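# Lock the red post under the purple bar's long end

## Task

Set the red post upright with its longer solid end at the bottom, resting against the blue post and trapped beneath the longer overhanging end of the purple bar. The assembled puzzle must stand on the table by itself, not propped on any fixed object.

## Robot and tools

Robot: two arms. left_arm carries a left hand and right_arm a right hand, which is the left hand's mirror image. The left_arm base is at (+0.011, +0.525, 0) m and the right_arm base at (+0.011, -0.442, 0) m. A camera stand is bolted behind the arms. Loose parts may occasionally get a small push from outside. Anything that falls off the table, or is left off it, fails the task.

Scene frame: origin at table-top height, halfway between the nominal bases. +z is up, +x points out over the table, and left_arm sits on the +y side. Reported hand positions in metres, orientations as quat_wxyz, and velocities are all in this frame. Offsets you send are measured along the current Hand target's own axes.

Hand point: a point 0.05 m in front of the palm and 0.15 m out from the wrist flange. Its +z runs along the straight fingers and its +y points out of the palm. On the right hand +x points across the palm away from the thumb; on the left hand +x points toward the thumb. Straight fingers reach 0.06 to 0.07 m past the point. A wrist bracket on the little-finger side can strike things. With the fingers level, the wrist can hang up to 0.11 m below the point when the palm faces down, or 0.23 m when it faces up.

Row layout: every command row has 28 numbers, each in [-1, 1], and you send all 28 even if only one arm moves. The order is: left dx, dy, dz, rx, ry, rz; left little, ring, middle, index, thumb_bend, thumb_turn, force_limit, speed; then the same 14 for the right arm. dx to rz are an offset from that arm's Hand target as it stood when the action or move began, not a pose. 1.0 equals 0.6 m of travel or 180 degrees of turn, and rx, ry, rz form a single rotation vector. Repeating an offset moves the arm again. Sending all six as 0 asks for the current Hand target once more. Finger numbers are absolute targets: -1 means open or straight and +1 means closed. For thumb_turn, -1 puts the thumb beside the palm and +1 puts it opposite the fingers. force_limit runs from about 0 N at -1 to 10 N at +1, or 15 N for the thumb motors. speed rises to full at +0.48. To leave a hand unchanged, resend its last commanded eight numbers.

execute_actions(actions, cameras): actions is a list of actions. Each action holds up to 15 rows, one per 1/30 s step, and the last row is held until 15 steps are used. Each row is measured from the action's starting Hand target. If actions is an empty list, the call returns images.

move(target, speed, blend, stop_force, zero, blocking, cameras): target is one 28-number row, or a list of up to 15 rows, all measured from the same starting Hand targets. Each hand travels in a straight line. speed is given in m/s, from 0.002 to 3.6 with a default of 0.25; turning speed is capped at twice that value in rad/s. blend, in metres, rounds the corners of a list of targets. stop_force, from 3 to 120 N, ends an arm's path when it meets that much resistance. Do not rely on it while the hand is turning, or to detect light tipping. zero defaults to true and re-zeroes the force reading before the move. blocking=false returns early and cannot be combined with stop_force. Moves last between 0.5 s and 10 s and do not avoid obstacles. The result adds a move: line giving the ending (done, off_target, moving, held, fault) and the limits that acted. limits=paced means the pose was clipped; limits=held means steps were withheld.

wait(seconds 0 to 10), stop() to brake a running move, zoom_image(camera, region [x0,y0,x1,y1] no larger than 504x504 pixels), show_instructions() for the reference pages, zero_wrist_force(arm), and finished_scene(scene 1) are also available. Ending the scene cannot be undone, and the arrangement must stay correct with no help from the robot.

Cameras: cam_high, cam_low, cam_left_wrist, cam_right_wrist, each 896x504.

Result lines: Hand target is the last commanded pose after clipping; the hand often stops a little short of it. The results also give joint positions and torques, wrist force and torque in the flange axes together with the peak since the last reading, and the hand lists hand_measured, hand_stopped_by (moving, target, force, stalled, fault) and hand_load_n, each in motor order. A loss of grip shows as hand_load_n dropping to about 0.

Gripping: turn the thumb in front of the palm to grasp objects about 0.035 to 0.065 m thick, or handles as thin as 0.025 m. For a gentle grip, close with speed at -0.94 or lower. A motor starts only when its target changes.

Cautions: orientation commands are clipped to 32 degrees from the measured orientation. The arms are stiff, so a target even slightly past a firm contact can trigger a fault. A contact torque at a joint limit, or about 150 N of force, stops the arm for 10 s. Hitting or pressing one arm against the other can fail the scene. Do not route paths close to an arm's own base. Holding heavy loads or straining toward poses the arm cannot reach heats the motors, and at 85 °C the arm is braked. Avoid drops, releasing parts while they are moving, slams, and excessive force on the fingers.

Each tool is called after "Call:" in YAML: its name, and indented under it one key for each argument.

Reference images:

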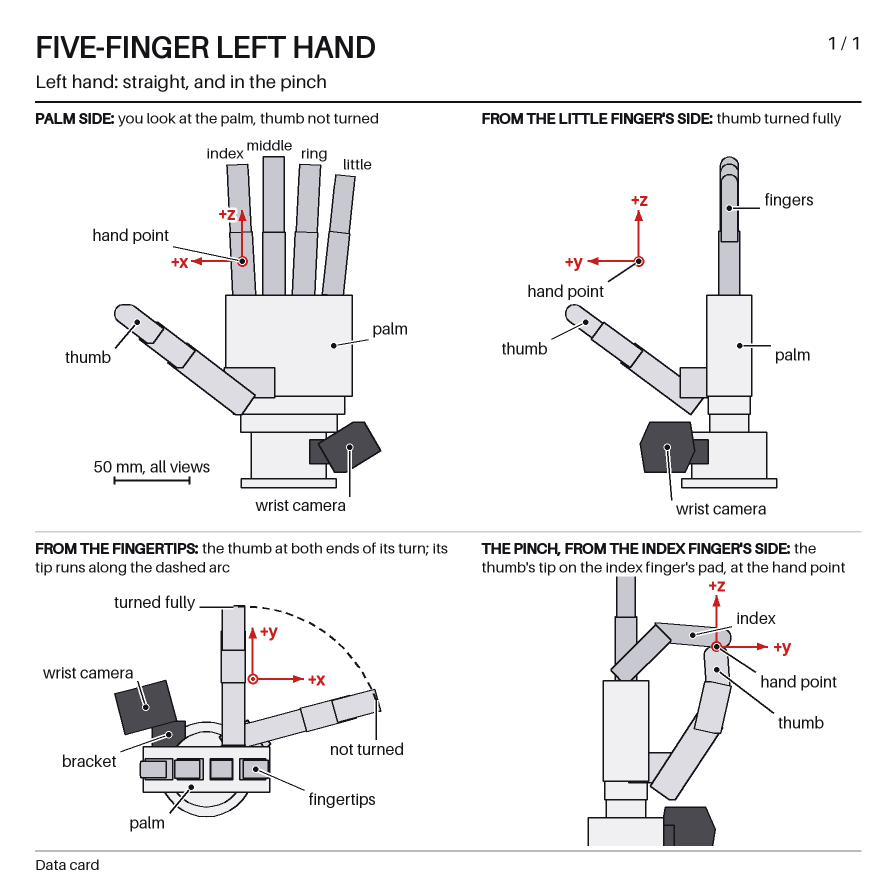

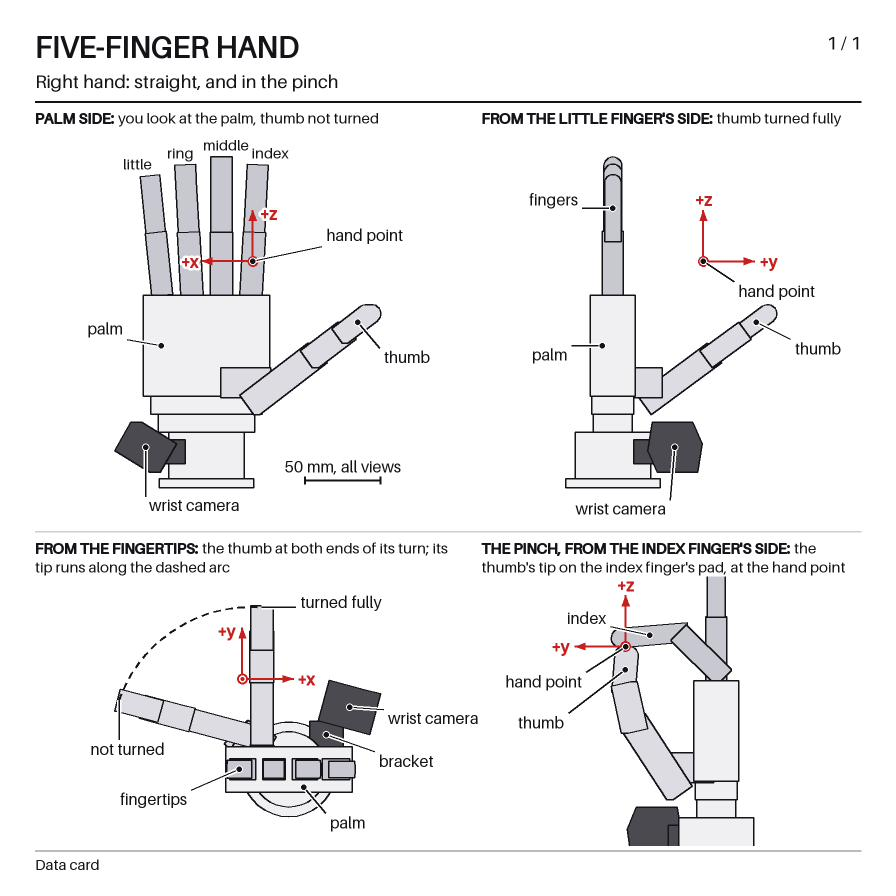

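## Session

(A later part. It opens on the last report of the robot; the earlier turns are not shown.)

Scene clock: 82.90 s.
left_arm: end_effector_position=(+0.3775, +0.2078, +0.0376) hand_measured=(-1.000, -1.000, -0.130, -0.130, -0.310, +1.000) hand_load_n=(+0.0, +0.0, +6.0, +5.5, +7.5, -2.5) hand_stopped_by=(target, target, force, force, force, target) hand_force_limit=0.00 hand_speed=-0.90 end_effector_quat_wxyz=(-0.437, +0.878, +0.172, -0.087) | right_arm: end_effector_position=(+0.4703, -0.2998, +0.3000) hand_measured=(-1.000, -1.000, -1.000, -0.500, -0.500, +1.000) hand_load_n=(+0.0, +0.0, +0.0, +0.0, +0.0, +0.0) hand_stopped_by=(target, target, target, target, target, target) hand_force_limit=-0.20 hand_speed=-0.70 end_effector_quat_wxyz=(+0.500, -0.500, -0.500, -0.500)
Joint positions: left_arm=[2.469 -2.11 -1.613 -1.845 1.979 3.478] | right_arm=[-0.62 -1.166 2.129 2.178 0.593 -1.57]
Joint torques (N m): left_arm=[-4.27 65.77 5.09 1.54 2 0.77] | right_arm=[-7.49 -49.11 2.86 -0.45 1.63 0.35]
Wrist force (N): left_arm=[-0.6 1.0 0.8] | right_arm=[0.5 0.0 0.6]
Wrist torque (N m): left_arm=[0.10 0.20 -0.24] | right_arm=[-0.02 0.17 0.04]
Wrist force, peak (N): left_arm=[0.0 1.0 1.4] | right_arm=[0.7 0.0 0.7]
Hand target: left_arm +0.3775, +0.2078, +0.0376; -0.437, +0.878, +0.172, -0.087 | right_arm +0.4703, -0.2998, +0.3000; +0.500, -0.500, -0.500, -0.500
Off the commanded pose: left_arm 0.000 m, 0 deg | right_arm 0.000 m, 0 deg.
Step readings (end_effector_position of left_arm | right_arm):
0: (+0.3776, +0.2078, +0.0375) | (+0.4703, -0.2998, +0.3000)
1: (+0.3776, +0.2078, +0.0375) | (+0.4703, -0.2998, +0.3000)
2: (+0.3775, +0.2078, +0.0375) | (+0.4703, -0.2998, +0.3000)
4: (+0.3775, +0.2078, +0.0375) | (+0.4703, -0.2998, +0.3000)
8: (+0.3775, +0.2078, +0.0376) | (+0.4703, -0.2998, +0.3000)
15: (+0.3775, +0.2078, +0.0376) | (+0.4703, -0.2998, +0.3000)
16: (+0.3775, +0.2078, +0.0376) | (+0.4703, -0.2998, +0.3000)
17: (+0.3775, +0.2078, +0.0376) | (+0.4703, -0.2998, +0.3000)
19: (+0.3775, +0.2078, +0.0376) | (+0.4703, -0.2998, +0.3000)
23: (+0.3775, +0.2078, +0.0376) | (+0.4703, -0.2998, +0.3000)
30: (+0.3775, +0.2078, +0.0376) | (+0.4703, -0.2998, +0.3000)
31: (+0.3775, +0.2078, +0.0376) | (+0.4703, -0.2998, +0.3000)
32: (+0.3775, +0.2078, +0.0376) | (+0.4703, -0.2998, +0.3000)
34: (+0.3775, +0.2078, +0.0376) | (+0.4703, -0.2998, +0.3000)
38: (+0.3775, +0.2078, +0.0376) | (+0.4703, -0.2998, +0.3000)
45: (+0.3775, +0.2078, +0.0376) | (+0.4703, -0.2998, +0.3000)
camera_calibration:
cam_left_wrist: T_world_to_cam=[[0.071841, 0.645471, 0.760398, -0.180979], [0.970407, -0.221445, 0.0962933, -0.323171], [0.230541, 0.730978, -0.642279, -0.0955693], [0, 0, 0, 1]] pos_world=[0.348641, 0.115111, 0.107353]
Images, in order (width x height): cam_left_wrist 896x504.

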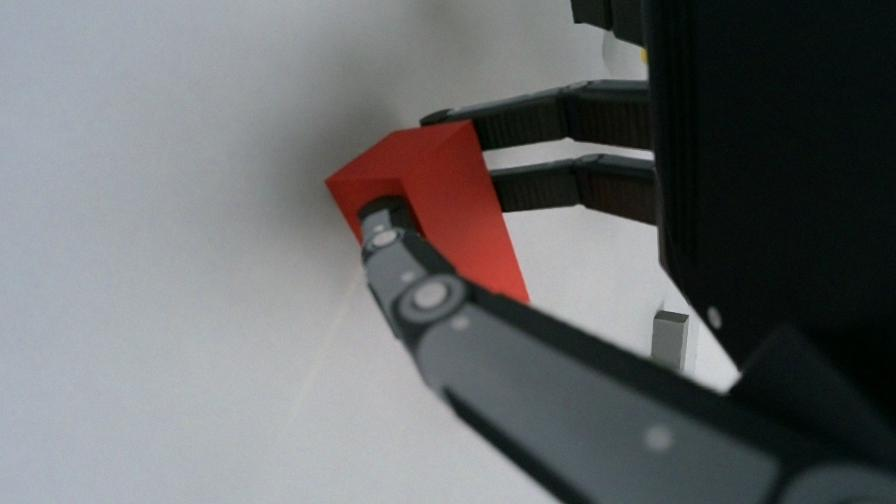

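Call:
execute_actions:
  actions:
    - [[0,0,0,0,0,0,-1,-1,-0.45,-0.45,-0.5,1,0,-0.6,0,0,0,0,0,0,-1,-1,-1,-0.5,-0.5,1,-0.2,-0.7]]

Call:
move:
  target: [0.01,0,0,0,0,0,-1,-1,-0.45,-0.45,-0.5,1,0,-0.6,0,0,0,0,0,0,-1,-1,-1,-0.5,-0.5,1,-0.2,-0.7]
  speed: 0.05

Call:
execute_actions:
  actions:
    - [[0,0,0,0,0,0,-1,-1,0.3,0.3,0.2,1,0.2,-0.9,0,0,0,0,0,0,-1,-1,-1,-0.5,-0.5,1,-0.2,-0.7]]
    - [[0,0,0,0,0,0,-1,-1,0.3,0.3,0.2,1,0.2,-0.9,0,0,0,0,0,0,-1,-1,-1,-0.5,-0.5,1,-0.2,-0.7]]
    - [[0,0,0,0,0,0,-1,-1,0.3,0.3,0.2,1,0.2,-0.9,0,0,0,0,0,0,-1,-1,-1,-0.5,-0.5,1,-0.2,-0.7]]
  cameras: ["cam_left_wrist"]

Call:
zoom_image:
  camera: "cam_left_wrist"
  region: [300, 80, 600, 380]

Scene clock: 84.43 s.
left_arm: end_effector_position=(+0.3775, +0.2078, +0.0376) hand_measured=(-1.000, -1.000, -0.450, -0.450, -0.500, +1.000) hand_load_n=(+0.0, +0.0, +0.0, +0.0, +0.0, +0.0) hand_stopped_by=(target, target, target, target, target, target) hand_force_limit=0.00 hand_speed=-0.60 end_effector_quat_wxyz=(-0.437, +0.878, +0.172, -0.087) | right_arm: end_effector_position=(+0.4703, -0.2998, +0.3000) hand_measured=(-1.000, -1.000, -1.000, -0.500, -0.500, +1.000) hand_load_n=(+0.0, +0.0, +0.0, +0.0, +0.0, +0.0) hand_stopped_by=(target, target, target, target, target, target) hand_force_limit=-0.20 hand_speed=-0.70 end_effector_quat_wxyz=(+0.500, -0.500, -0.500, -0.500)
Joint positions: left_arm=[2.469 -2.11 -1.613 -1.845 1.979 3.478] | right_arm=[-0.62 -1.166 2.129 2.178 0.593 -1.57]
Joint torques (N m): left_arm=[-4.57 65.28 5.94 1.14 1.79 0.8] | right_arm=[-7.66 -49.45 2.46 -0.52 1.66 0.75]
Wrist force (N): left_arm=[-0.3 0.7 0.7] | right_arm=[0.5 0.0 0.8]
Wrist torque (N m): left_arm=[0.07 0.15 -0.22] | right_arm=[-0.05 0.16 0.05]
Wrist force, peak (N): left_arm=[-0.4 0.9 1.4] | right_arm=[0.7 -0.1 0.9]
Hand target: left_arm +0.3775, +0.2078, +0.0376; -0.437, +0.878, +0.172, -0.087 | right_arm +0.4703, -0.2998, +0.3000; +0.500, -0.500, -0.500, -0.500
Off the commanded pose: left_arm 0.000 m, 0 deg | right_arm 0.000 m, 0 deg.
Step readings (end_effector_position of left_arm | right_arm):
0: (+0.3775, +0.2078, +0.0376) | (+0.4703, -0.2998, +0.3000)
1: (+0.3775, +0.2078, +0.0376) | (+0.4703, -0.2998, +0.3000)
2: (+0.3775, +0.2078, +0.0376) | (+0.4703, -0.2998, +0.3000)
4: (+0.3775, +0.2078, +0.0376) | (+0.4703, -0.2998, +0.3000)
8: (+0.3775, +0.2078, +0.0376) | (+0.4703, -0.2998, +0.3000)
15: (+0.3775, +0.2078, +0.0376) | (+0.4703, -0.2998, +0.3000)

Scene clock: 85.13 s.
left_arm: end_effector_position=(+0.3832, +0.2101, +0.0376) hand_measured=(-1.000, -1.000, -0.450, -0.450, -0.500, +1.000) hand_load_n=(-0.5, +0.0, +0.0, +0.0, +0.0, +0.0) hand_stopped_by=(target, target, target, target, target, target) hand_force_limit=0.00 hand_speed=-0.60 end_effector_quat_wxyz=(-0.437, +0.878, +0.172, -0.087) | right_arm: end_effector_position=(+0.4703, -0.2998, +0.3000) hand_measured=(-1.000, -1.000, -1.000, -0.500, -0.500, +1.000) hand_load_n=(+0.0, +0.0, +0.0, +0.0, +0.0, +0.0) hand_stopped_by=(target, target, target, target, target, target) hand_force_limit=-0.20 hand_speed=-0.70 end_effector_quat_wxyz=(+0.500, -0.500, -0.500, -0.500)
Joint positions: left_arm=[2.478 -2.114 -1.608 -1.844 1.985 3.484] | right_arm=[-0.62 -1.166 2.129 2.178 0.593 -1.57]
Joint torques (N m): left_arm=[-3.7 23.95 22.56 1.73 0.23 -0.43] | right_arm=[-8.11 -49.19 3.52 -0.63 1.66 0.73]
Wrist force (N): left_arm=[-0.6 0.5 0.6] | right_arm=[0.4 0.0 0.8]
Wrist torque (N m): left_arm=[0.08 0.20 -0.24] | right_arm=[-0.05 0.18 0.03]
Wrist force, peak (N): left_arm=[-0.4 0.8 1.1] | right_arm=[0.4 0.3 1.0]
Hand target: left_arm +0.3831, +0.2100, +0.0376; -0.437, +0.878, +0.172, -0.087 | right_arm +0.4703, -0.2998, +0.3000; +0.500, -0.500, -0.500, -0.500
Off the commanded pose: left_arm 0.000 m, 0 deg | right_arm 0.000 m, 0 deg.
move: done

Scene clock: 86.83 s.
left_arm: end_effector_position=(+0.3831, +0.2100, +0.0376) hand_measured=(-1.000, -1.000, -0.118, -0.108, -0.330, +1.000) hand_load_n=(+0.0, +0.0, +5.5, +7.0, +8.5, -3.0) hand_stopped_by=(target, target, force, force, force, target) hand_force_limit=0.20 hand_speed=-0.90 end_effector_quat_wxyz=(-0.437, +0.878, +0.172, -0.087) | right_arm: end_effector_position=(+0.4703, -0.2998, +0.3000) hand_measured=(-1.000, -1.000, -1.000, -0.500, -0.500, +1.000) hand_load_n=(+0.0, +0.0, +0.0, +0.0, +0.0, +0.0) hand_stopped_by=(target, target, target, target, target, target) hand_force_limit=-0.20 hand_speed=-0.70 end_effector_quat_wxyz=(+0.500, -0.500, -0.500, -0.500)
Joint positions: left_arm=[2.477 -2.114 -1.608 -1.844 1.985 3.484] | right_arm=[-0.62 -1.166 2.129 2.178 0.593 -1.57]
Joint torques (N m): left_arm=[-4.39 43.25 4.78 -0.28 -0.63 -0.41] | right_arm=[-7.26 -48.53 3.91 -0.46 1.66 0.79]
Wrist force (N): left_arm=[-0.4 0.9 0.7] | right_arm=[0.5 0.0 0.6]
Wrist torque (N m): left_arm=[0.08 0.15 -0.21] | right_arm=[-0.03 0.16 0.04]
Wrist force, peak (N): left_arm=[-0.4 1.1 1.4] | right_arm=[0.6 -0.3 0.8]
Hand target: left_arm +0.3831, +0.2100, +0.0376; -0.437, +0.878, +0.172, -0.087 | right_arm +0.4703, -0.2998, +0.3000; +0.500, -0.500, -0.500, -0.500
Off the commanded pose: left_arm 0.000 m, 0 deg | right_arm 0.000 m, 0 deg.
Step readings (end_effector_position of left_arm | right_arm):
0: (+0.3832, +0.2101, +0.0376) | (+0.4703, -0.2998, +0.3000)
1: (+0.3832, +0.2101, +0.0376) | (+0.4703, -0.2998, +0.3000)
2: (+0.3832, +0.2100, +0.0376) | (+0.4703, -0.2998, +0.3000)
4: (+0.3832, +0.2100, +0.0376) | (+0.4703, -0.2998, +0.3000)
8: (+0.3831, +0.2100, +0.0376) | (+0.4703, -0.2998, +0.3000)
15: (+0.3831, +0.2100, +0.0376) | (+0.4703, -0.2998, +0.3000)
16: (+0.3831, +0.2100, +0.0376) | (+0.4703, -0.2998, +0.3000)
17: (+0.3831, +0.2100, +0.0376) | (+0.4703, -0.2998, +0.3000)
19: (+0.3831, +0.2100, +0.0376) | (+0.4703, -0.2998, +0.3000)
23: (+0.3831, +0.2100, +0.0376) | (+0.4703, -0.2998, +0.3000)
30: (+0.3831, +0.2100, +0.0376) | (+0.4703, -0.2998, +0.3000)
31: (+0.3831, +0.2100, +0.0376) | (+0.4703, -0.2998, +0.3000)
32: (+0.3831, +0.2100, +0.0376) | (+0.4703, -0.2998, +0.3000)
34: (+0.3831, +0.2100, +0.0376) | (+0.4703, -0.2998, +0.3000)
38: (+0.3831, +0.2100, +0.0376) | (+0.4703, -0.2998, +0.3000)
45: (+0.3831, +0.2100, +0.0376) | (+0.4703, -0.2998, +0.3000)
camera_calibration:
cam_left_wrist: T_world_to_cam=[[0.0718272, 0.645429, 0.760435, -0.182852], [0.970435, -0.221357, 0.0962166, -0.328011], [0.230429, 0.731042, -0.642246, -0.0984896], [0, 0, 0, 1]] pos_world=[0.354142, 0.117411, 0.107353]
Images, in order (width x height): cam_left_wrist 896x504.

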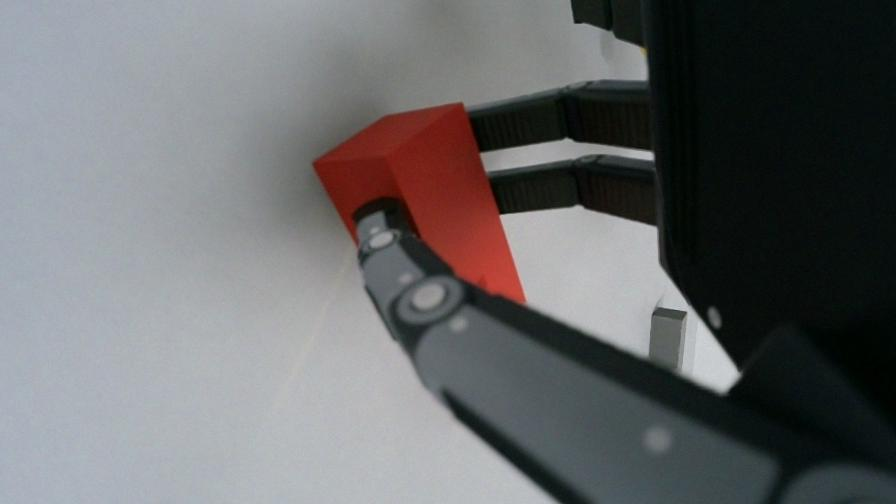

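Scaled by 1.680 from the camera's 896x504 image, which has a finer 1280x720 frame.

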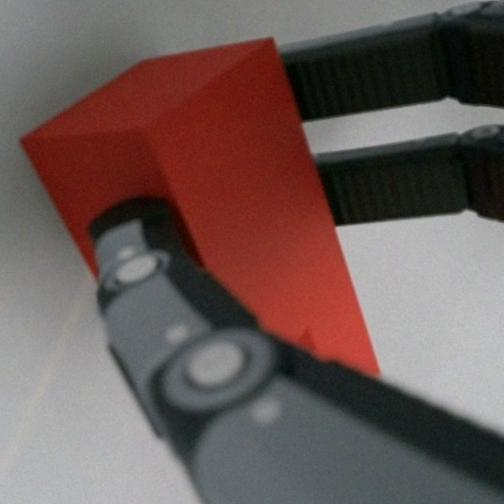

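Call:
move:
  target: [0,-0.0797,-0.0601,0,0,0,-1,-1,0.3,0.3,0.2,1,0.2,-0.9,0,0,0,0,0,0,-1,-1,-1,-0.5,-0.5,1,-0.2,-0.7]
  speed: 0.06
  cameras: ["cam_left_wrist","cam_high"]

Call:
zoom_image:
  camera: "cam_left_wrist"
  region: [300, 80, 600, 380]

Scene clock: 88.37 s.
left_arm: end_effector_position=(+0.3834, +0.2100, +0.0978) hand_measured=(-1.000, -1.000, -0.118, -0.108, -0.330, +1.000) hand_load_n=(+0.0, +0.0, +5.5, +6.5, +8.5, -2.5) hand_stopped_by=(target, target, force, force, force, target) hand_force_limit=0.20 hand_speed=-0.90 end_effector_quat_wxyz=(-0.437, +0.879, +0.172, -0.087) end_effector_velocity=(-0.001, +0.000, -0.003) end_effector_angular_velocity=(+0.001, +0.001, +0.000) | right_arm: end_effector_position=(+0.4703, -0.2998, +0.3000) hand_measured=(-1.000, -1.000, -1.000, -0.500, -0.500, +1.000) hand_load_n=(+0.0, +0.0, +0.0, +0.0, +0.0, +0.0) hand_stopped_by=(target, target, target, target, target, target) hand_force_limit=-0.20 hand_speed=-0.70 end_effector_quat_wxyz=(+0.500, -0.500, -0.500, -0.500)
Joint positions: left_arm=[2.478 -2.044 -1.543 -1.977 1.986 3.484] | right_arm=[-0.62 -1.166 2.129 2.178 0.593 -1.57]
Joint velocities: left_arm=[-0.001 -0.002 -0.004 0.005 -0.001 0] | right_arm=[within noise]
Joint torques (N m): left_arm=[8.09 19.18 6.06 1.95 1.87 0.19] | right_arm=[-7.93 -48.9 3.83 -0.44 1.51 1.18]
Wrist force (N): left_arm=[-0.5 1.5 1.0] | right_arm=[0.7 -0.1 0.8]
Wrist torque (N m): left_arm=[0.10 0.18 -0.16] | right_arm=[-0.05 0.13 0.05]
Wrist force, peak (N): left_arm=[-0.6 2.2 2.0] | right_arm=[0.7 -0.1 0.8]
Hand target: left_arm +0.3833, +0.2101, +0.0975; -0.437, +0.878, +0.172, -0.087 | right_arm +0.4703, -0.2998, +0.3000; +0.500, -0.500, -0.500, -0.500
Off the commanded pose: left_arm 0.000 m, 0 deg | right_arm 0.000 m, 0 deg.
move: done
camera_calibration:
cam_left_wrist: T_world_to_cam=[[0.0713495, 0.64584, 0.760131, -0.22848], [0.970349, -0.221384, 0.0970154, -0.334196], [0.230937, 0.730671, -0.642486, -0.0599915], [0, 0, 0, 1]] pos_world=[0.354443, 0.11741, 0.167553]
Images, in order (width x height): cam_high 896x504, cam_left_wrist 896x504.

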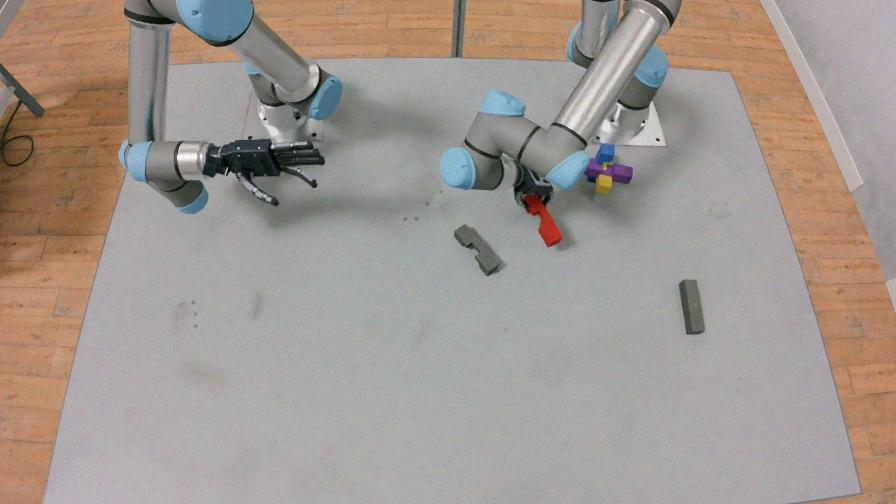

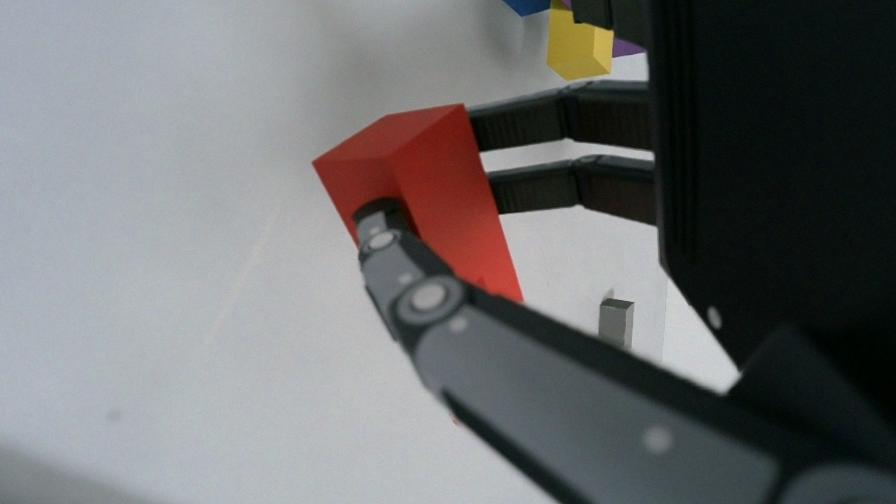

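Scaled by 1.680 from the camera's 896x504 image, which has a finer 1280x720 frame.

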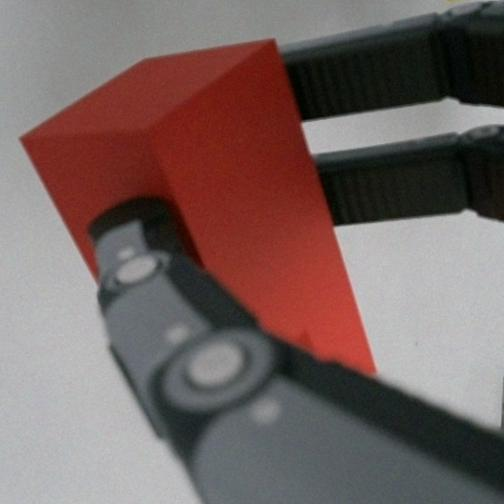

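Call:
move:
  target:
    - [0.1273,-0.2145,-0.1375,-0.12,-0.233,0.11,-1,-1,0.3,0.3,0.2,1,0.2,-0.9,0,0,0,0,0,0,-1,-1,-1,-0.5,-0.5,1,-0.2,-0.7]
    - [0.2387,-0.458,0.185,-0.2401,-0.4661,0.2196,-1,-1,0.3,0.3,0.2,1,0.2,-0.9,0,0,0,0,0,0,-1,-1,-1,-0.5,-0.5,1,-0.2,-0.7]
    - [0.033,-0.4175,0.4225,-0.2401,-0.4661,0.2196,-1,-1,0.3,0.3,0.2,1,0.2,-0.9,0,0,0,0,0,0,-1,-1,-1,-0.5,-0.5,1,-0.2,-0.7]
  speed: 0.25
  blend: [0.03,0.03,0]
  cameras: ["cam_left_wrist","cam_high","cam_low"]

Scene clock: 94.93 s.
left_arm: end_effector_position=(+0.2684, +0.5447, +0.1450) hand_measured=(-1.000, -1.000, -0.118, -0.108, -0.330, +1.000) hand_load_n=(+0.5, +0.0, +5.5, +6.5, +8.5, -2.5) hand_stopped_by=(target, target, force, force, force, target) hand_force_limit=0.20 hand_speed=-0.90 end_effector_quat_wxyz=(+0.150, +0.691, +0.151, -0.691) | right_arm: end_effector_position=(+0.4703, -0.2998, +0.3000) hand_measured=(-1.000, -1.000, -1.000, -0.500, -0.500, +1.000) hand_load_n=(+0.0, +0.0, +0.0, +0.0, +0.0, +0.5) hand_stopped_by=(target, target, target, target, target, target) hand_force_limit=-0.20 hand_speed=-0.70 end_effector_quat_wxyz=(+0.500, -0.500, -0.500, -0.500)
Joint positions: left_arm=[3.773 -2.031 -1.862 -2.39 1.784 4.711] | right_arm=[-0.62 -1.166 2.129 2.178 0.593 -1.57]
Joint torques (N m): left_arm=[6.59 13.98 1.76 -0.45 1.33 -0.19] | right_arm=[-7.72 -48.5 3.82 -0.34 1.61 1.3]
Wrist force (N): left_arm=[1.6 -1.0 0.1] | right_arm=[0.4 0.0 0.7]
Wrist torque (N m): left_arm=[-0.12 -0.11 0.11] | right_arm=[-0.03 0.17 0.04]
Wrist force, peak (N): left_arm=[-1.2 3.0 2.0] | right_arm=[0.5 0.1 1.0]
Hand target: left_arm +0.2683, +0.5447, +0.1449; +0.150, +0.691, +0.151, -0.691 | right_arm +0.4703, -0.2998, +0.3000; +0.500, -0.500, -0.500, -0.500
Off the commanded pose: left_arm 0.000 m, 0 deg | right_arm 0.000 m, 0 deg.
move: done
camera_calibration:
cam_left_wrist: T_world_to_cam=[[-0.394557, 0.866307, -0.306327, -0.312687], [0.579087, -0.0244057, -0.8149, -0.0230738], [-0.71343, -0.498915, -0.492038, 0.653691], [0, 0, 0, 1]] pos_world=[0.356352, 0.596456, 0.207053]
Images, in order (width x height): cam_high 896x504, cam_low 896x504, cam_left_wrist 896x504.

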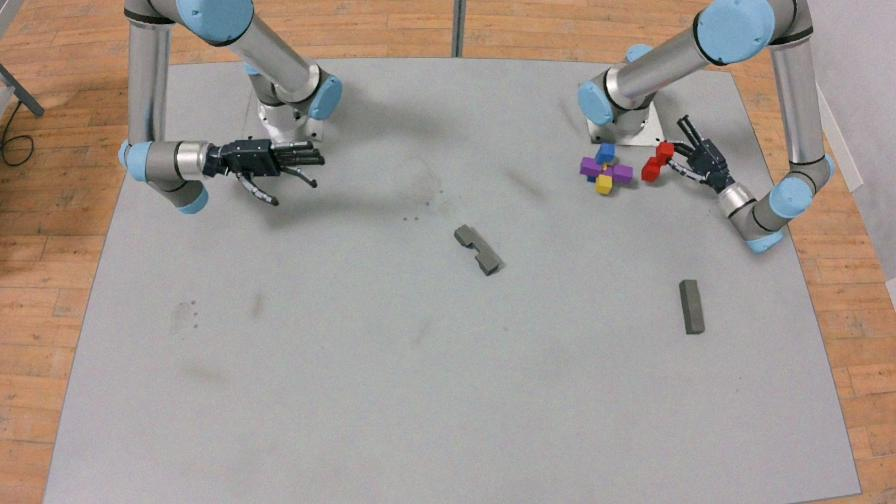

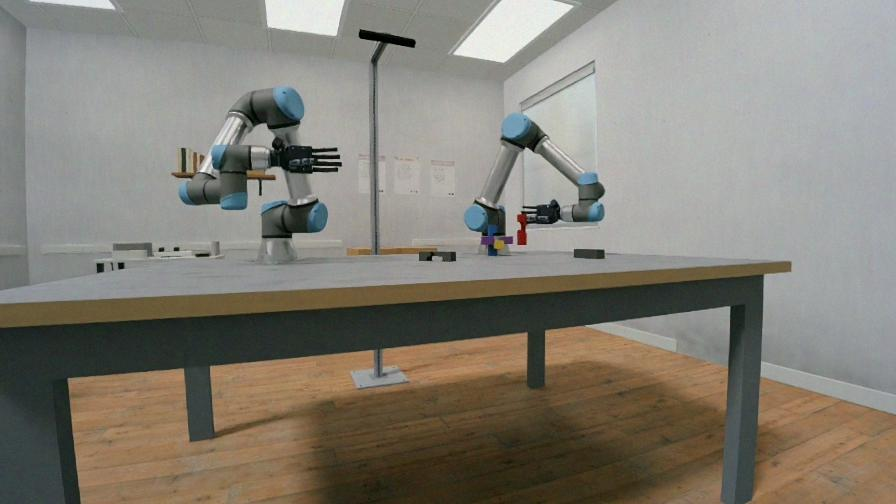

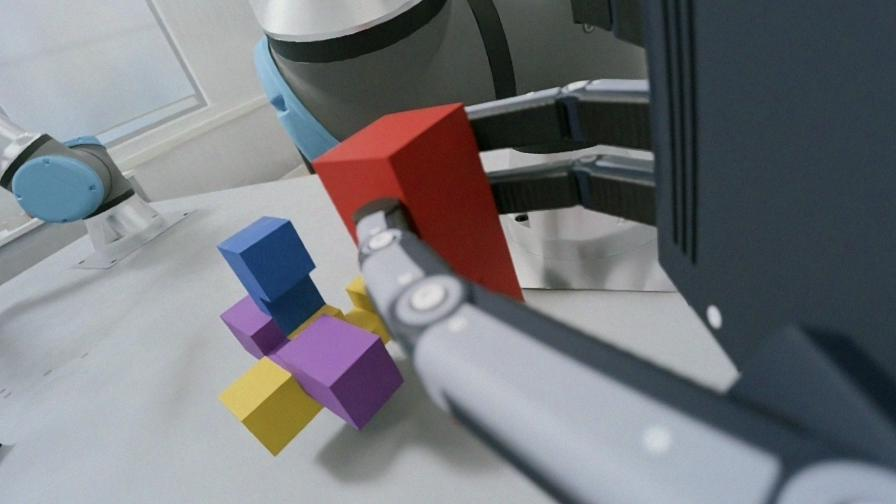

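Call:
zoom_image:
  camera: "cam_high"
  region: [570, 110, 730, 210]

Call:
zoom_image:
  camera: "cam_left_wrist"
  region: [200, 90, 560, 470]

Call:
zoom_image:
  camera: "cam_low"
  region: [470, 195, 570, 270]

Scaled by 3.150 from the camera's 896x504 image, which has a finer 1280x720 frame.

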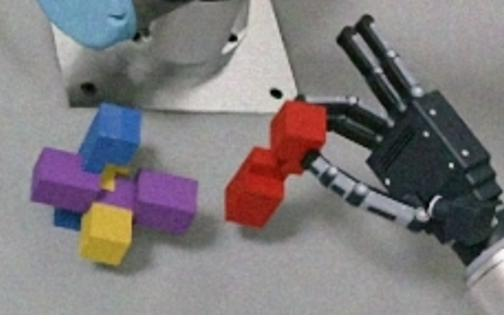

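Scaled by 1.326 from the camera's 896x504 image, which has a finer 1280x720 frame.

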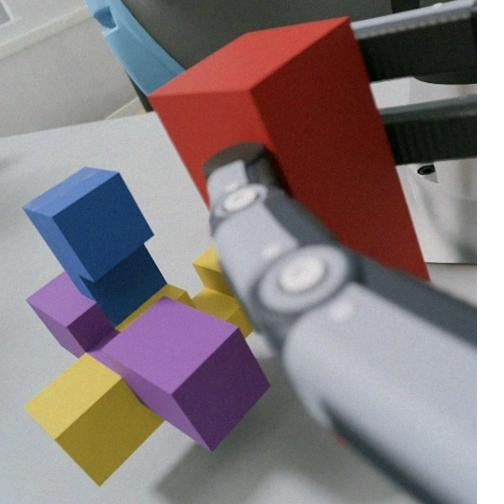

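Scaled by 5.040 from the camera's 896x504 image, which has a finer 1280x720 frame.

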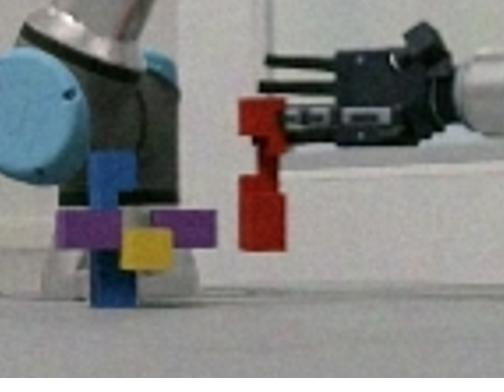

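Call:
zoom_image:
  camera: "cam_high"
  region: [636, 132, 686, 190]

Call:
zoom_image:
  camera: "cam_low"
  region: [480, 208, 540, 260]

Scaled by 8.690 from the camera's 896x504 image, which has a finer 1280x720 frame.

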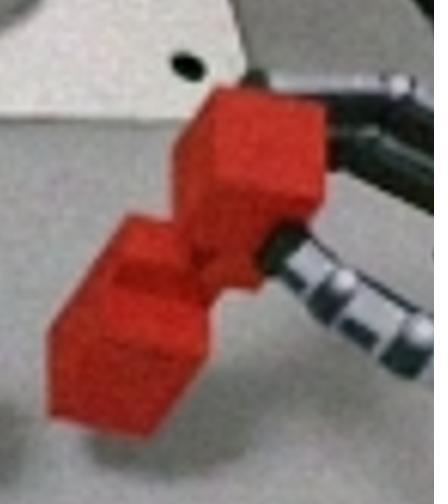

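Scaled by 8.400 from the camera's 896x504 image, which has a finer 1280x720 frame.

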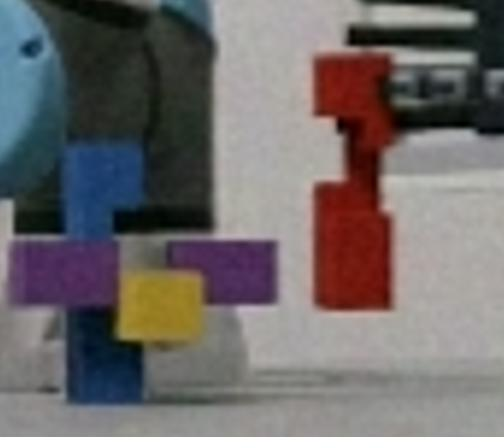

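Call:
move:
  target: [0,0,0,0,0,0,-1,-1,0.3,0.3,0.2,1,0.2,-0.9,-0.0333,-0.4167,0.7167,0,0,0,-1,-1,-1,-0.5,-0.5,1,-0.2,-0.7]
  speed: 0.35
  cameras: ["cam_right_wrist","cam_high"]

Scene clock: 98.97 s.
left_arm: end_effector_position=(+0.2683, +0.5447, +0.1449) hand_measured=(-1.000, -1.000, -0.118, -0.108, -0.330, +1.000) hand_load_n=(+0.0, +0.0, +6.0, +6.5, +8.5, -2.0) hand_stopped_by=(target, target, force, force, force, target) hand_force_limit=0.20 hand_speed=-0.90 end_effector_quat_wxyz=(+0.150, +0.691, +0.151, -0.691) | right_arm: end_effector_position=(+0.2202, +0.1301, +0.2800) hand_measured=(-1.000, -1.000, -1.000, -0.500, -0.500, +1.000) hand_load_n=(+0.0, +0.0, +0.0, +0.0, +0.0, +0.5) hand_stopped_by=(target, target, target, target, target, target) hand_force_limit=-0.20 hand_speed=-0.70 end_effector_quat_wxyz=(+0.500, -0.500, -0.500, -0.500)
Joint positions: left_arm=[3.773 -2.031 -1.863 -2.39 1.784 4.711] | right_arm=[0.725 -1.211 2.308 2.044 -0.752 -1.571]
Joint torques (N m): left_arm=[6.79 13.76 1.83 -0.28 1.2 -0.47] | right_arm=[5.04 -37.77 -17.32 -1.35 -1.55 1.09]
Wrist force (N): left_arm=[1.5 -0.4 0.4] | right_arm=[0.2 0.0 0.9]
Wrist torque (N m): left_arm=[-0.03 -0.08 0.08] | right_arm=[-0.08 0.17 0.03]
Wrist force, peak (N): left_arm=[1.6 -1.3 0.6] | right_arm=[-0.5 -8.8 5.2]
Hand target: left_arm +0.2683, +0.5447, +0.1449; +0.150, +0.691, +0.151, -0.691 | right_arm +0.2202, +0.1302, +0.2801; +0.500, -0.500, -0.500, -0.500
Off the commanded pose: left_arm 0.000 m, 0 deg | right_arm 0.000 m, 0 deg.
move: done
camera_calibration:
cam_right_wrist: T_world_to_cam=[[0.95723, 0.0483302, 0.285263, -0.292559], [0.271301, -0.492516, -0.826936, 0.232646], [0.100531, 0.86896, -0.484563, 0.114832], [0, 0, 0, 1]] pos_world=[0.205385, 0.0289366, 0.331483]
Images, in order (width x height): cam_high 896x504, cam_right_wrist 896x504.

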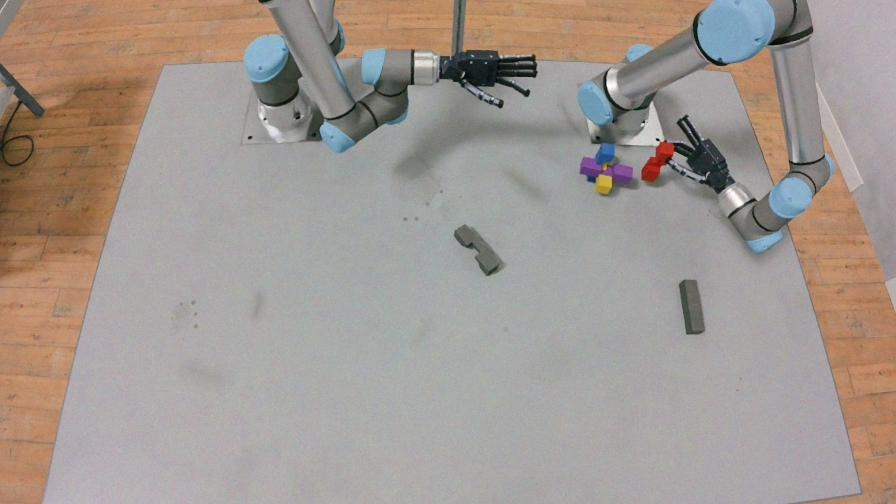

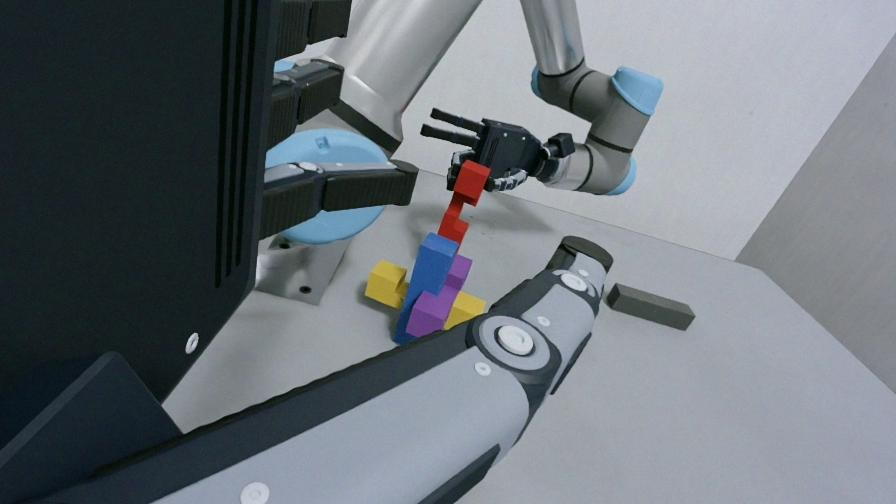

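Call:
zoom_image:
  camera: "cam_right_wrist"
  region: [350, 130, 550, 350]

Scaled by 2.291 from the camera's 896x504 image, which has a finer 1280x720 frame.

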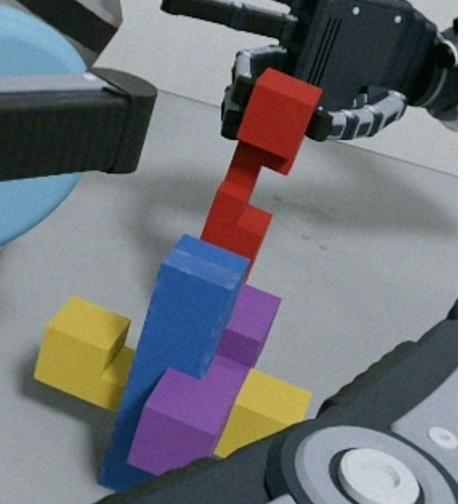

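Call:
execute_actions:
  actions:
    - [[0,0,0,0,0,0,-1,-1,0.3,0.3,0.2,1,0.2,-0.9,0,0,0,0,0,0,-1,-1,-1,-1,-1,-1,-0.2,0]]
  cameras: ["cam_right_wrist"]

Call:
zoom_image:
  camera: "cam_right_wrist"
  region: [350, 140, 560, 360]

Scene clock: 100.47 s.
left_arm: end_effector_position=(+0.2683, +0.5447, +0.1449) hand_measured=(-1.000, -1.000, -0.118, -0.108, -0.330, +1.000) hand_load_n=(+0.0, +0.0, +6.0, +6.5, +8.5, -2.5) hand_stopped_by=(target, target, force, force, force, target) hand_force_limit=0.20 hand_speed=-0.90 end_effector_quat_wxyz=(+0.150, +0.691, +0.151, -0.691) | right_arm: end_effector_position=(+0.2202, +0.1302, +0.2801) hand_measured=(-1.000, -1.000, -1.000, -1.000, -1.000, -1.000) hand_load_n=(+0.0, +0.0, +0.0, +0.0, +0.0, +0.0) hand_stopped_by=(target, target, target, target, target, target) hand_force_limit=-0.20 hand_speed=0.00 end_effector_quat_wxyz=(+0.500, -0.500, -0.500, -0.500)
Joint positions: left_arm=[3.773 -2.031 -1.863 -2.39 1.784 4.711] | right_arm=[0.725 -1.211 2.308 2.045 -0.752 -1.571]
Joint torques (N m): left_arm=[6.32 13.69 1.91 -0.21 1.12 -0.45] | right_arm=[4.95 -47.32 -27.16 0.25 0.89 1.27]
Wrist force (N): left_arm=[1.7 -0.8 -0.1] | right_arm=[0.4 0.0 1.2]
Wrist torque (N m): left_arm=[-0.06 -0.13 0.10] | right_arm=[-0.10 0.13 0.04]
Wrist force, peak (N): left_arm=[2.1 -0.9 0.4] | right_arm=[0.2 -0.1 1.2]
Hand target: left_arm +0.2683, +0.5447, +0.1449; +0.150, +0.691, +0.151, -0.691 | right_arm +0.2202, +0.1302, +0.2801; +0.500, -0.500, -0.500, -0.500
Off the commanded pose: left_arm 0.000 m, 0 deg | right_arm 0.000 m, 0 deg.
Step readings (end_effector_position of left_arm | right_arm):
0: (+0.2683, +0.5447, +0.1449) | (+0.2202, +0.1301, +0.2800)
1: (+0.2683, +0.5447, +0.1449) | (+0.2202, +0.1301, +0.2800)
2: (+0.2683, +0.5447, +0.1449) | (+0.2202, +0.1301, +0.2800)
4: (+0.2683, +0.5447, +0.1449) | (+0.2202, +0.1302, +0.2800)
8: (+0.2683, +0.5447, +0.1449) | (+0.2202, +0.1302, +0.2800)
15: (+0.2683, +0.5447, +0.1449) | (+0.2202, +0.1302, +0.2800)
camera_calibration:
cam_right_wrist: T_world_to_cam=[[0.957217, 0.0482238, 0.285326, -0.292703], [0.27131, -0.492467, -0.826962, 0.232756], [0.100634, 0.868994, -0.484481, 0.114734], [0, 0, 0, 1]] pos_world=[0.205485, 0.0290368, 0.331583]
Images, in order (width x height): cam_right_wrist 896x504.

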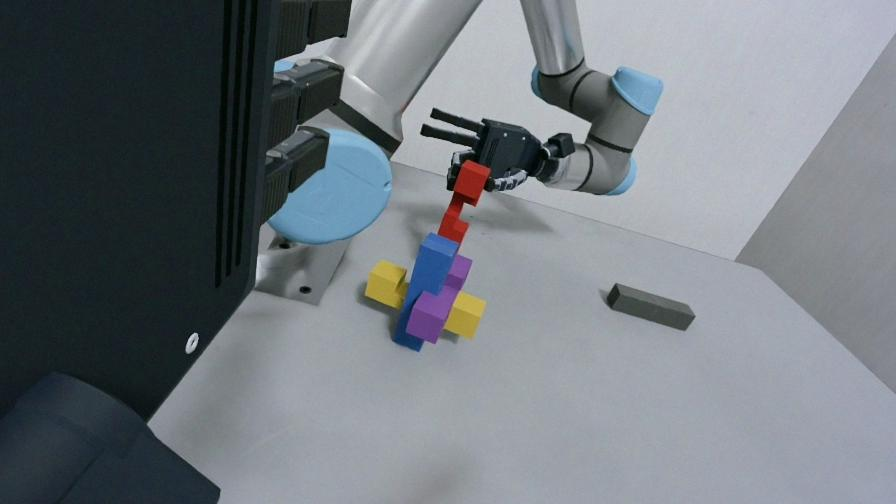

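Scaled by 2.291 from the camera's 896x504 image, which has a finer 1280x720 frame.

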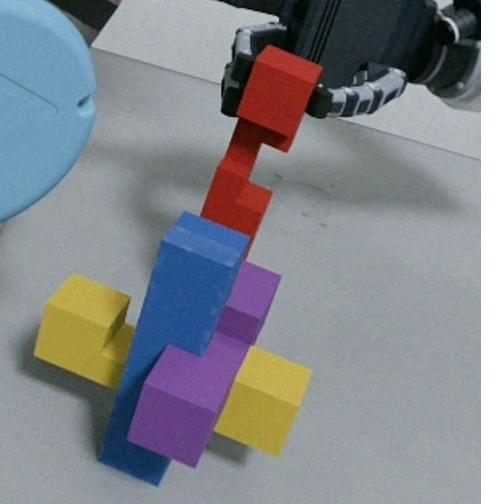

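Call:
zoom_image:
  camera: "cam_right_wrist"
  region: [420, 140, 520, 260]

Scaled by 4.200 from the camera's 896x504 image, which has a finer 1280x720 frame.

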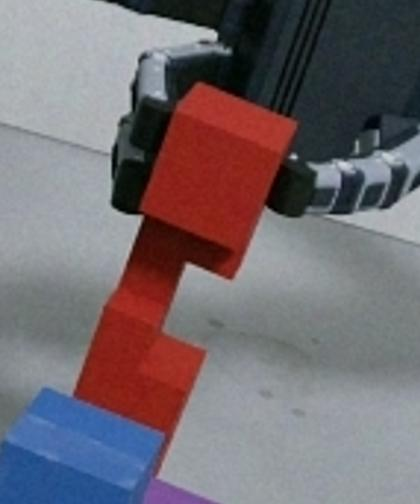

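Call:
move:
  target: [0,0.0675,0.092,0,0,0,-1,-1,0.3,0.3,0.2,1,0.2,-0.9,0,0,0,0,0,0,-1,-1,-1,-1,-1,-1,-0.2,0]
  speed: 0.08
  cameras: ["all"]

Call:
zoom_image:
  camera: "cam_right_wrist"
  region: [350, 170, 510, 360]

Call:
zoom_image:
  camera: "cam_high"
  region: [570, 120, 690, 210]

Call:
zoom_image:
  camera: "cam_left_wrist"
  region: [150, 80, 600, 504]

Call:
zoom_image:
  camera: "cam_low"
  region: [470, 205, 540, 265]

Scene clock: 104.10 s.
left_arm: end_effector_position=(+0.2350, +0.4848, +0.1449) hand_measured=(-1.000, -1.000, -0.118, -0.108, -0.330, +1.000) hand_load_n=(+0.0, +0.0, +5.5, +6.5, +8.5, -2.5) hand_stopped_by=(target, target, force, force, force, target) hand_force_limit=0.20 hand_speed=-0.90 end_effector_quat_wxyz=(+0.150, +0.691, +0.151, -0.691) | right_arm: end_effector_position=(+0.2202, +0.1302, +0.2801) hand_measured=(-1.000, -1.000, -1.000, -1.000, -1.000, -1.000) hand_load_n=(+0.0, +0.0, +0.0, +0.0, +0.0, +0.0) hand_stopped_by=(target, target, target, target, target, target) hand_force_limit=-0.20 hand_speed=0.00 end_effector_quat_wxyz=(+0.500, -0.500, -0.500, -0.500)
Joint positions: left_arm=[3.706 -1.936 -2.015 -2.332 1.717 4.711] | right_arm=[0.725 -1.211 2.308 2.045 -0.752 -1.571]
Joint torques (N m): left_arm=[3.87 10.68 20.52 -4.24 0.97 0.85] | right_arm=[4.81 -45.9 -26 0.05 1.64 1.11]
Wrist force (N): left_arm=[1.2 -0.5 0.4] | right_arm=[0.2 0.0 1.0]
Wrist torque (N m): left_arm=[-0.09 -0.05 0.11] | right_arm=[-0.09 0.16 0.03]
Wrist force, peak (N): left_arm=[2.0 -1.9 -0.1] | right_arm=[0.5 0.0 1.2]
Hand target: left_arm +0.2350, +0.4848, +0.1448; +0.150, +0.691, +0.151, -0.691 | right_arm +0.2202, +0.1302, +0.2801; +0.500, -0.500, -0.500, -0.500
Off the commanded pose: left_arm 0.000 m, 0 deg | right_arm 0.000 m, 0 deg.
move: done
camera_calibration:
cam_left_wrist: T_world_to_cam=[[-0.394457, 0.866365, -0.306291, -0.274152], [0.579154, -0.02439, -0.814853, -0.00545215], [-0.713431, -0.498815, -0.492138, 0.599967], [0, 0, 0, 1]] pos_world=[0.323051, 0.536655, 0.206854]
cam_right_wrist: T_world_to_cam=[[0.957217, 0.0482238, 0.285326, -0.292703], [0.27131, -0.492467, -0.826962, 0.232756], [0.100634, 0.868994, -0.484481, 0.114734], [0, 0, 0, 1]] pos_world=[0.205485, 0.0290368, 0.331583]

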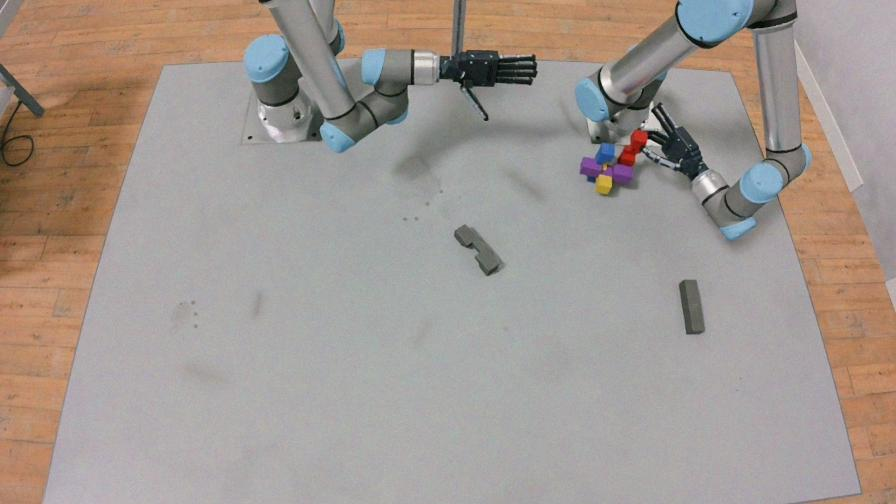

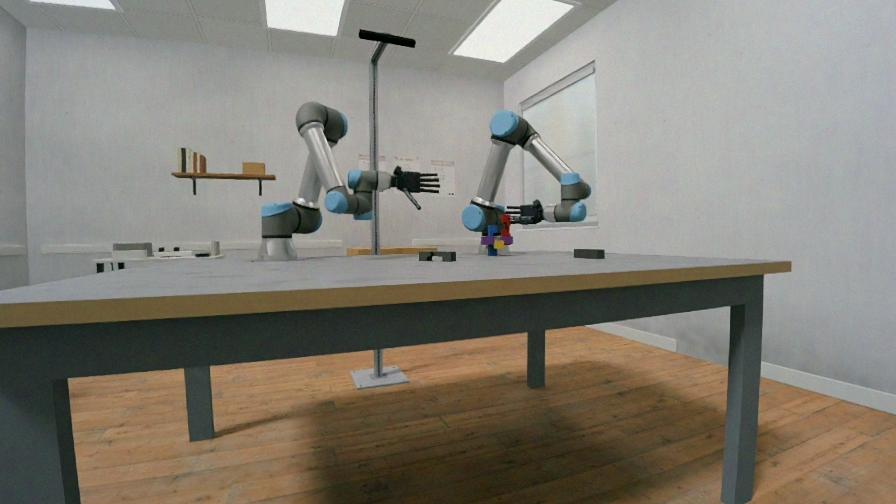

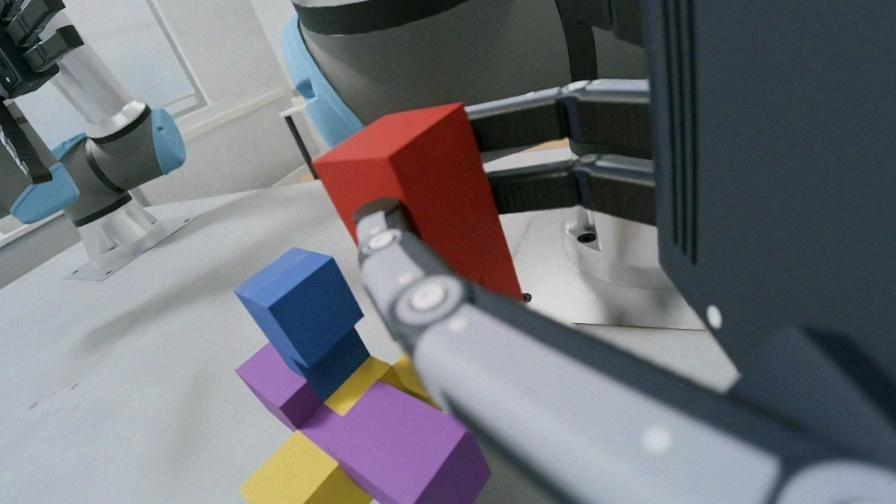

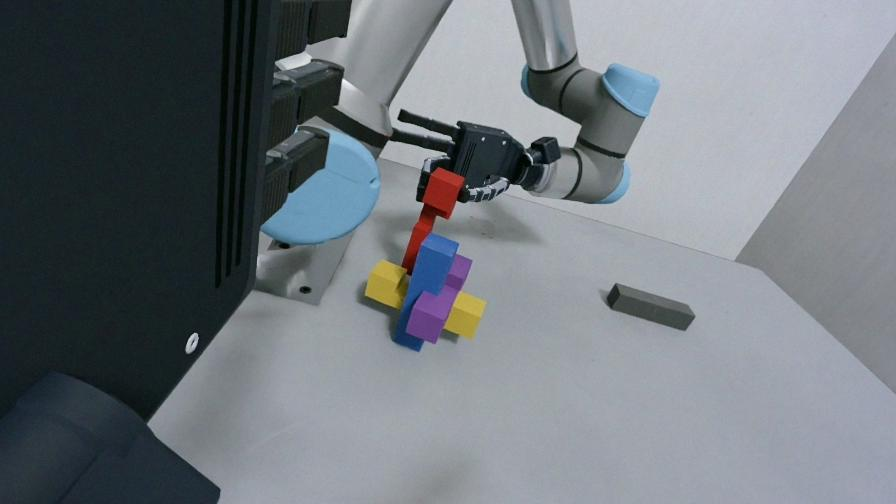

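Scaled by 2.653 from the camera's 896x504 image, which has a finer 1280x720 frame.

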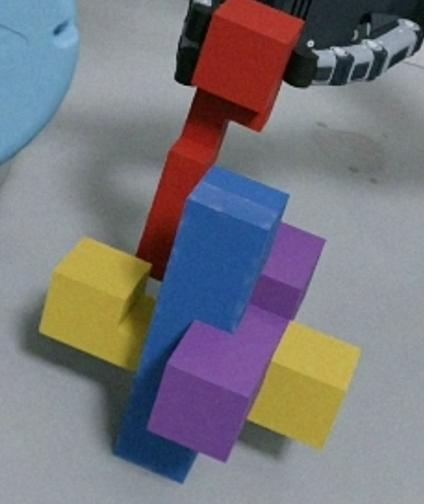

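Scaled by 4.200 from the camera's 896x504 image, which has a finer 1280x720 frame.

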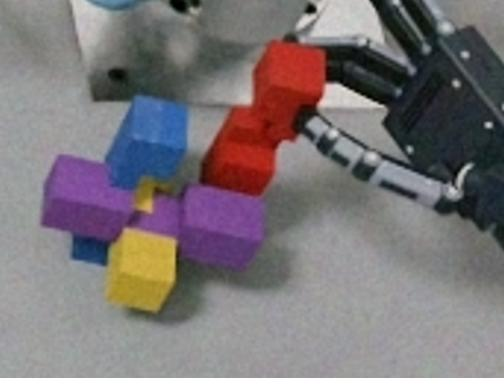

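Scaled by 1.120 from the camera's 896x504 image, which has a finer 1280x720 frame.

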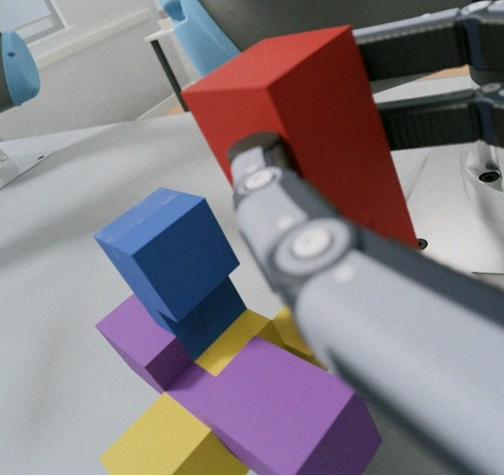

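Scaled by 7.200 from the camera's 896x504 image, which has a finer 1280x720 frame.

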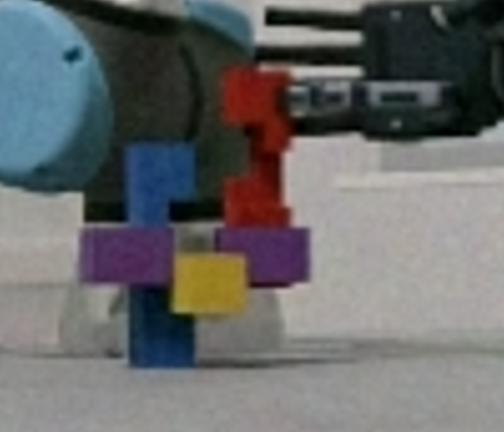

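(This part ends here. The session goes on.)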